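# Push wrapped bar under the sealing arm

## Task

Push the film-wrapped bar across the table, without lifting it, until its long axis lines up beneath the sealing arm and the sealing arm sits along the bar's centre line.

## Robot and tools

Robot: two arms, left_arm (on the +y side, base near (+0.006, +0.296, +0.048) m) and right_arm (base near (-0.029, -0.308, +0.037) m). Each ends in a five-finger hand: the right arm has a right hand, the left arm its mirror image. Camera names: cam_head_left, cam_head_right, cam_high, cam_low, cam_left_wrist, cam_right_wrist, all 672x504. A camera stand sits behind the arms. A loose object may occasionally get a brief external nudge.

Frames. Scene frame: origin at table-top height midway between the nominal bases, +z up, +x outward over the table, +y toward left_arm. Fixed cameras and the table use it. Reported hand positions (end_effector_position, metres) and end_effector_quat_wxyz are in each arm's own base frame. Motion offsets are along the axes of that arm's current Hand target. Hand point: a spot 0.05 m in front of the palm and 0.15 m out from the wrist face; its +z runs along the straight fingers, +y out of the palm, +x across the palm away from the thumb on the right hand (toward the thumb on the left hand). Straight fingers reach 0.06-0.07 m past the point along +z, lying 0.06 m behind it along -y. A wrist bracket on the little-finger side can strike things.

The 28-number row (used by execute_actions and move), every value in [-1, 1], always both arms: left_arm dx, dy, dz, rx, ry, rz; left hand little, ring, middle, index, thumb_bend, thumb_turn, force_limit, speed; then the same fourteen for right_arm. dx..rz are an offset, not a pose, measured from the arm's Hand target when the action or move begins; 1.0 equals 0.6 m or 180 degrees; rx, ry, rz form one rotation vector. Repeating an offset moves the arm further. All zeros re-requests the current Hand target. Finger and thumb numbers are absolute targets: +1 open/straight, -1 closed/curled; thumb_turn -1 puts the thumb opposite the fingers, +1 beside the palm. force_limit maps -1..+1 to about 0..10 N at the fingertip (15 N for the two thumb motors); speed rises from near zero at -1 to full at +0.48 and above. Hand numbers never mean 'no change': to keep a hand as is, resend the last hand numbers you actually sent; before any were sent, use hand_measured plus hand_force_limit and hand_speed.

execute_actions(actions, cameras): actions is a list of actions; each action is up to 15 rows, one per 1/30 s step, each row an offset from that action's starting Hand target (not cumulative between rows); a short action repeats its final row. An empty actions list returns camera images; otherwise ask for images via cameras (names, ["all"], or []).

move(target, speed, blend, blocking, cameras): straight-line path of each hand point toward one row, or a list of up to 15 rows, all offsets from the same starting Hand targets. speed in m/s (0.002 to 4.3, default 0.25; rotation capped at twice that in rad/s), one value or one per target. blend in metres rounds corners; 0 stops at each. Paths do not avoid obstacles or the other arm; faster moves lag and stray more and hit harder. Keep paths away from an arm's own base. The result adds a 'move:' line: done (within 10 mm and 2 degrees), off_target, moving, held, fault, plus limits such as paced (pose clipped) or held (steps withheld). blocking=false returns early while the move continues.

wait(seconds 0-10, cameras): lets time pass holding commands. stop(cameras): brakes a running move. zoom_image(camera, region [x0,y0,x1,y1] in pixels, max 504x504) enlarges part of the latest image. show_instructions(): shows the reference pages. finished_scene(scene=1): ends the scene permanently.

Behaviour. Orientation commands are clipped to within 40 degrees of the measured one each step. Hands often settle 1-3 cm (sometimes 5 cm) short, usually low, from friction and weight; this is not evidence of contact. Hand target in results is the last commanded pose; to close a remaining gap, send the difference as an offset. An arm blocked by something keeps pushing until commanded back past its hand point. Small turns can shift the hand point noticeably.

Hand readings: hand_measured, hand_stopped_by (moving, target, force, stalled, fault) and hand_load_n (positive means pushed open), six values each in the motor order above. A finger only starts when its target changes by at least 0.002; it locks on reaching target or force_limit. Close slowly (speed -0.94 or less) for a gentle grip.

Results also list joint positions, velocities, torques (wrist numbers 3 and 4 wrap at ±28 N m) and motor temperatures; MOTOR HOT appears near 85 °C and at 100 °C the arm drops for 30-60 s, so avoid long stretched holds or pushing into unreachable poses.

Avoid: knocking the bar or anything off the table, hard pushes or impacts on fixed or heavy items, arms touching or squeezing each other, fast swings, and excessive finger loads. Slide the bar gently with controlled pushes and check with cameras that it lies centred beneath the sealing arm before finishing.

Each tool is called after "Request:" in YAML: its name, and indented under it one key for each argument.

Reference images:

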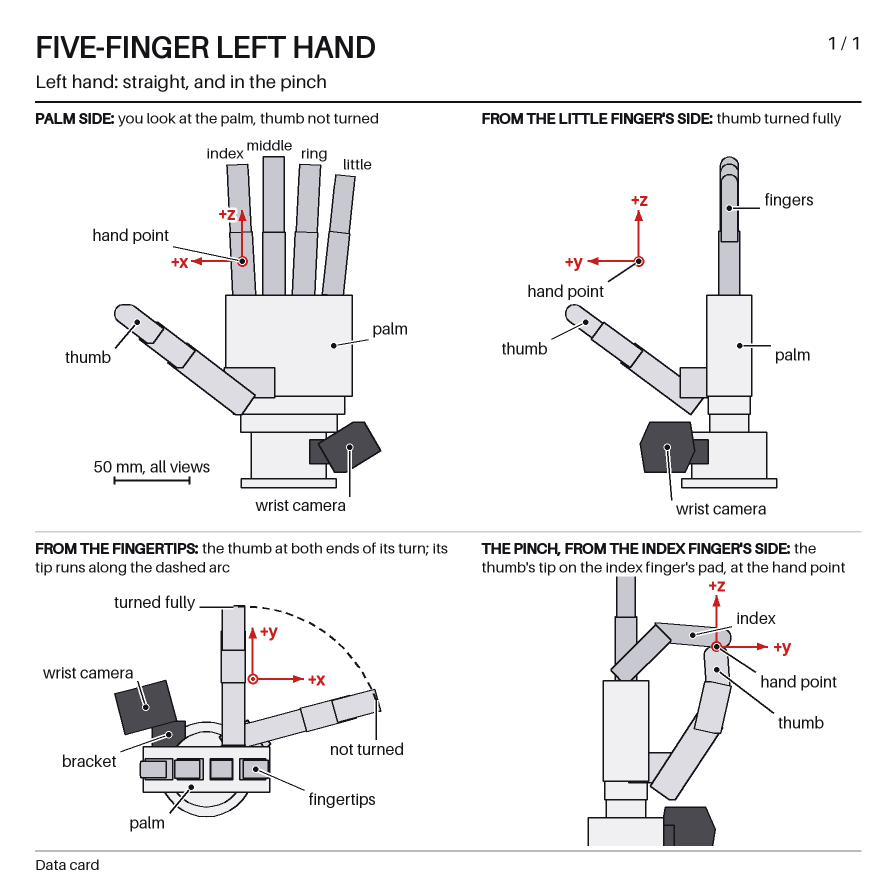

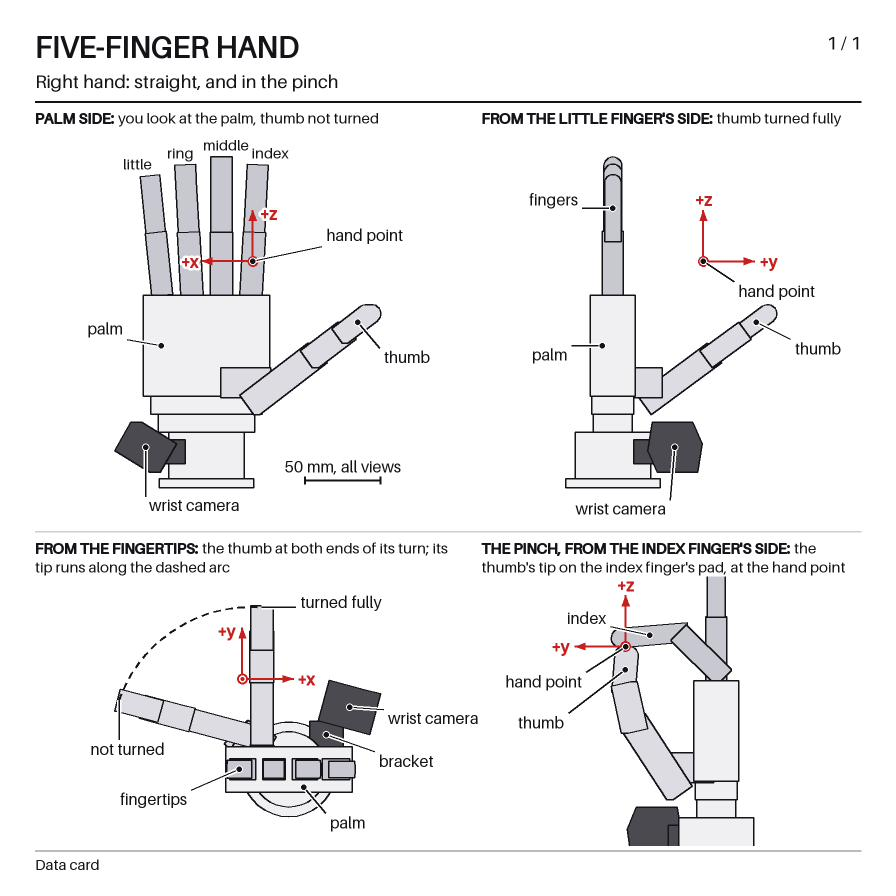

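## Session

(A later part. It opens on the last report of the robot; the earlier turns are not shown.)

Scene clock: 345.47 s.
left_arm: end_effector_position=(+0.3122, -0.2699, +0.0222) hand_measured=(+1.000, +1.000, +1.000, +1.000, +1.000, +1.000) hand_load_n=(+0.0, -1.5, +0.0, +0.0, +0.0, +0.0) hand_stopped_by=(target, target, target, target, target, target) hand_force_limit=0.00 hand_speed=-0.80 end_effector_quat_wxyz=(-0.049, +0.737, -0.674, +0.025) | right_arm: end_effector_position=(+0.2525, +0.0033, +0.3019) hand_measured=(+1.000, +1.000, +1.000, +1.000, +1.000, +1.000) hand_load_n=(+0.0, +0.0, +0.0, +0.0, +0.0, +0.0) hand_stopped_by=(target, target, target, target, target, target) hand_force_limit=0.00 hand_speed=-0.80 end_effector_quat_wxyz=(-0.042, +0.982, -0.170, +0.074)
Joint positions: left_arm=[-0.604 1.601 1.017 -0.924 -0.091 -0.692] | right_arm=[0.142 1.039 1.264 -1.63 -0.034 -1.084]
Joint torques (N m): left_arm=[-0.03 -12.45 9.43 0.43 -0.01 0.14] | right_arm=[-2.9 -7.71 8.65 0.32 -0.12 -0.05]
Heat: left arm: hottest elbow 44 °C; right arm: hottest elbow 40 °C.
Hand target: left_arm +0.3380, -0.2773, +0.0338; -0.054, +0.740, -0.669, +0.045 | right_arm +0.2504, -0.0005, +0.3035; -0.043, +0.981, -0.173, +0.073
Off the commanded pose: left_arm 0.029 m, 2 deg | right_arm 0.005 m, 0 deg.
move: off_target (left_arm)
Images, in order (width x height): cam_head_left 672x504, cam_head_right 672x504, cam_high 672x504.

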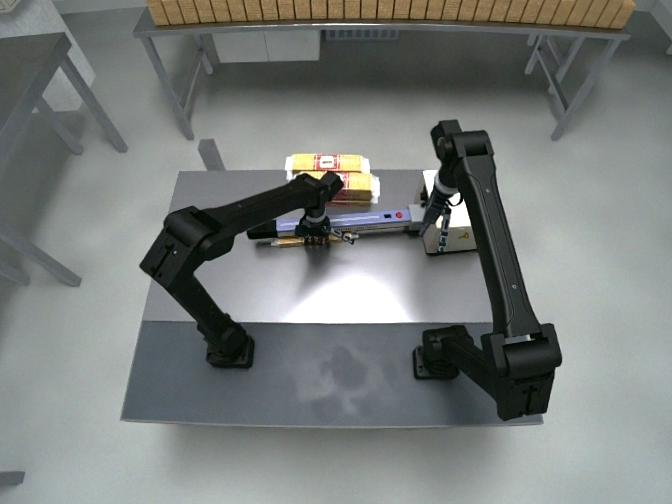

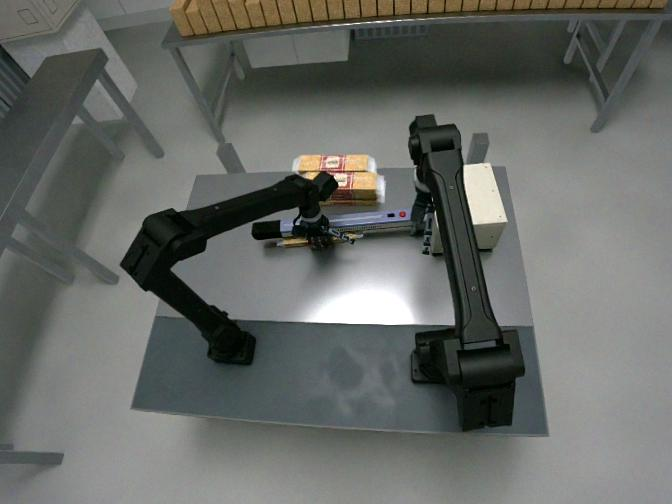

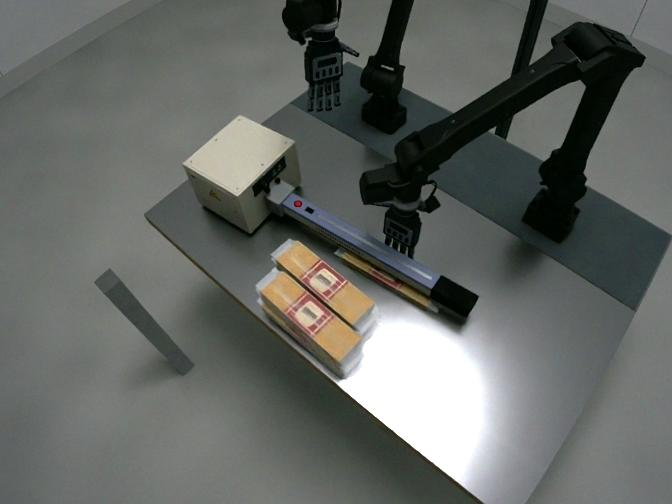

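Request:
move:
  target:
    - [-0.0008,0.1137,-0.0328,0,0,0,1,1,1,1,1,1,0,-0.8,0,0,0,0,0,0,1,1,1,1,1,1,0,-0.8]
    - [-0.0675,0.0847,-0.432,0,0,0,1,1,1,1,1,1,0,-0.8,0,0,0,0,0,0,1,1,1,1,1,1,0,-0.8]
    - [-0.3032,-0.1917,-0.4248,0,0,0,1,1,1,1,1,1,0,-0.8,0,0,0,0,0,0,1,1,1,1,1,1,0,-0.8]
  speed: [0.08,0.25,0.25]
  blend: [0.02,0.05,0]
  cameras: ["cam_head_left","cam_high","cam_head_right","cam_left_wrist","cam_low"]

Request:
zoom_image:
  camera: "cam_left_wrist"
  region: [0, 0, 500, 504]

Request:
zoom_image:
  camera: "cam_high"
  region: [330, 210, 450, 310]

Request:
zoom_image:
  camera: "cam_head_left"
  region: [260, 200, 380, 260]

Request:
zoom_image:
  camera: "cam_head_right"
  region: [260, 200, 380, 260]

Scene clock: 370.40 s.
left_arm: end_effector_position=(+0.3858, -0.0928, +0.2888) hand_measured=(+1.000, +1.000, +1.000, +1.000, +1.000, +1.000) hand_load_n=(+0.0, +0.0, +0.0, +0.0, +0.0, +0.0) hand_stopped_by=(target, target, target, target, target, target) hand_force_limit=0.00 hand_speed=-0.80 end_effector_quat_wxyz=(-0.045, +0.739, -0.671, +0.032) | right_arm: end_effector_position=(+0.2525, +0.0033, +0.3019) hand_measured=(+1.000, +1.000, +1.000, +1.000, +1.000, +1.000) hand_load_n=(+0.0, +0.0, +0.0, +0.0, +0.0, +0.0) hand_stopped_by=(target, target, target, target, target, target) hand_force_limit=0.00 hand_speed=-0.80 end_effector_quat_wxyz=(-0.042, +0.982, -0.170, +0.074)
Joint positions: left_arm=[-0.143 1.438 1.563 -1.592 -0.039 -0.238] | right_arm=[0.142 1.039 1.264 -1.63 -0.034 -1.084]
Joint torques (N m): left_arm=[-0.56 -11.4 10.4 0.09 0.16 0.14] | right_arm=[-1.67 -7.24 8.91 0.39 -0.11 0.03]
Heat: left arm: hottest elbow 44 °C; right arm: hottest elbow 40 °C.
Hand target: left_arm +0.3979, -0.0899, +0.3031; -0.054, +0.739, -0.670, +0.045 | right_arm +0.2504, -0.0005, +0.3035; -0.043, +0.981, -0.173, +0.073
Off the commanded pose: left_arm 0.019 m, 2 deg | right_arm 0.005 m, 0 deg.
move: off_target (left_arm)
Images, in order (width x height): cam_head_left 672x504, cam_head_right 672x504, cam_high 672x504, cam_low 672x504, cam_left_wrist 672x504.

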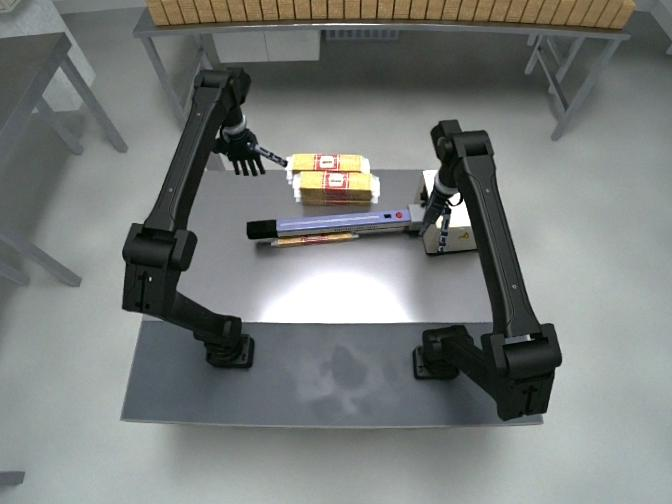

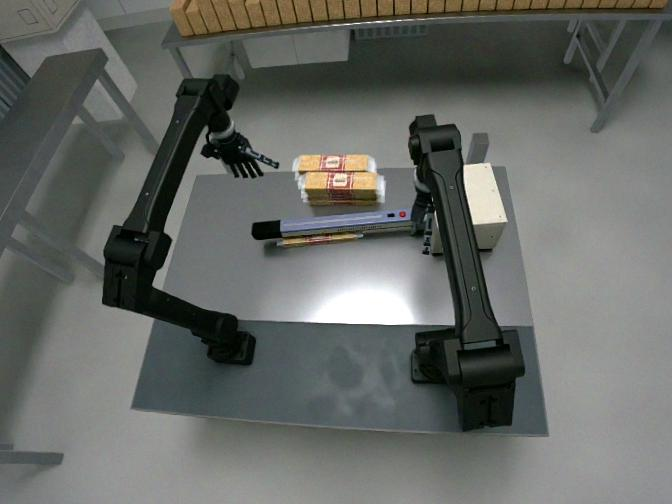

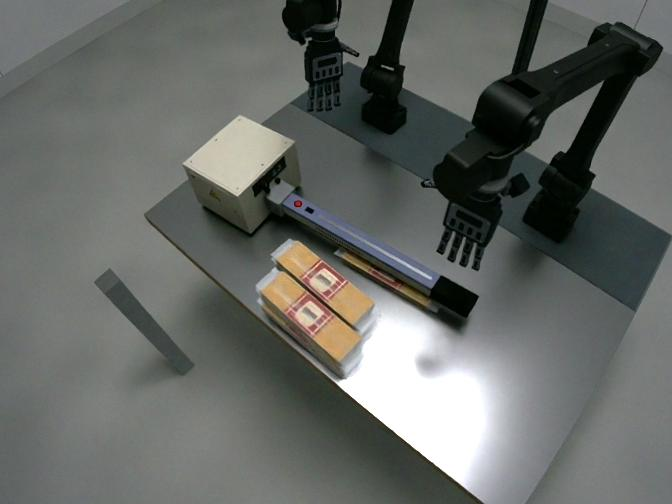

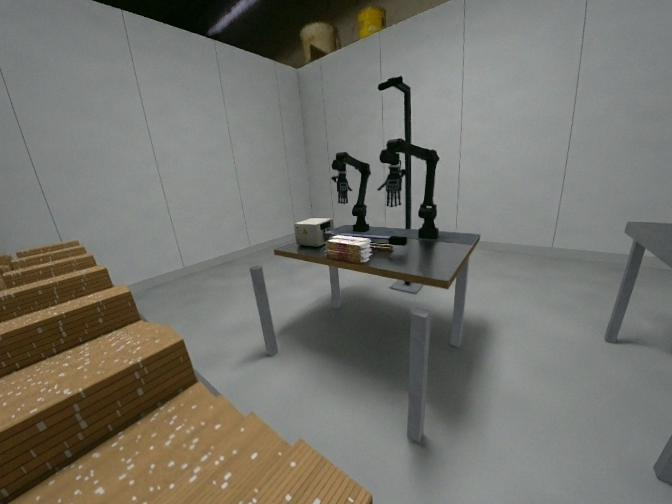

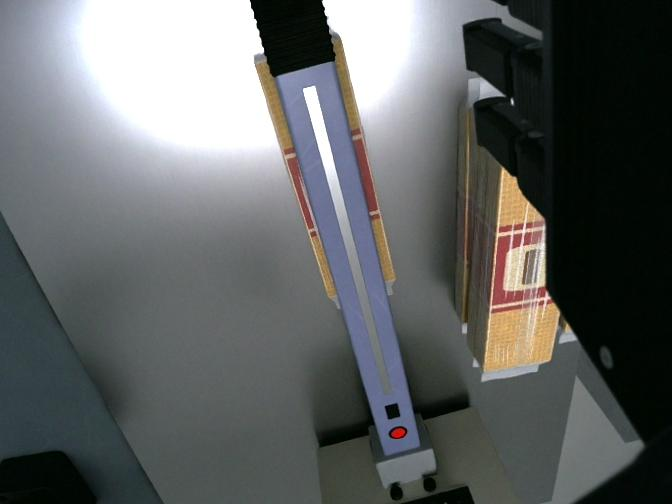

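Scaled by 1.000.

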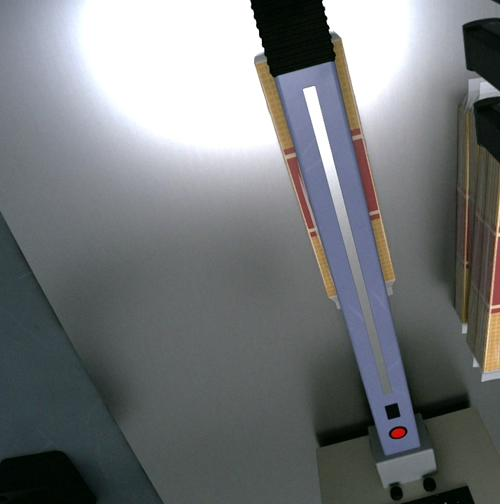

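Scaled by 4.200 from the camera's 672x504 image, which has a finer 960x720 frame.

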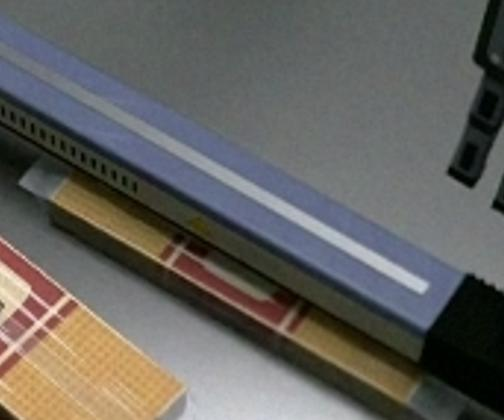

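Scaled by 4.200 from the camera's 672x504 image, which has a finer 960x720 frame.

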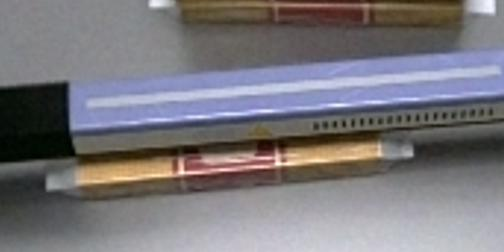

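Scaled by 4.200 from the camera's 672x504 image, which has a finer 960x720 frame.

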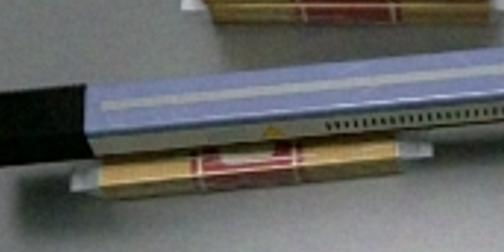

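Request:
finished_scene:
  scene: 1

The scene is finished: the task was done.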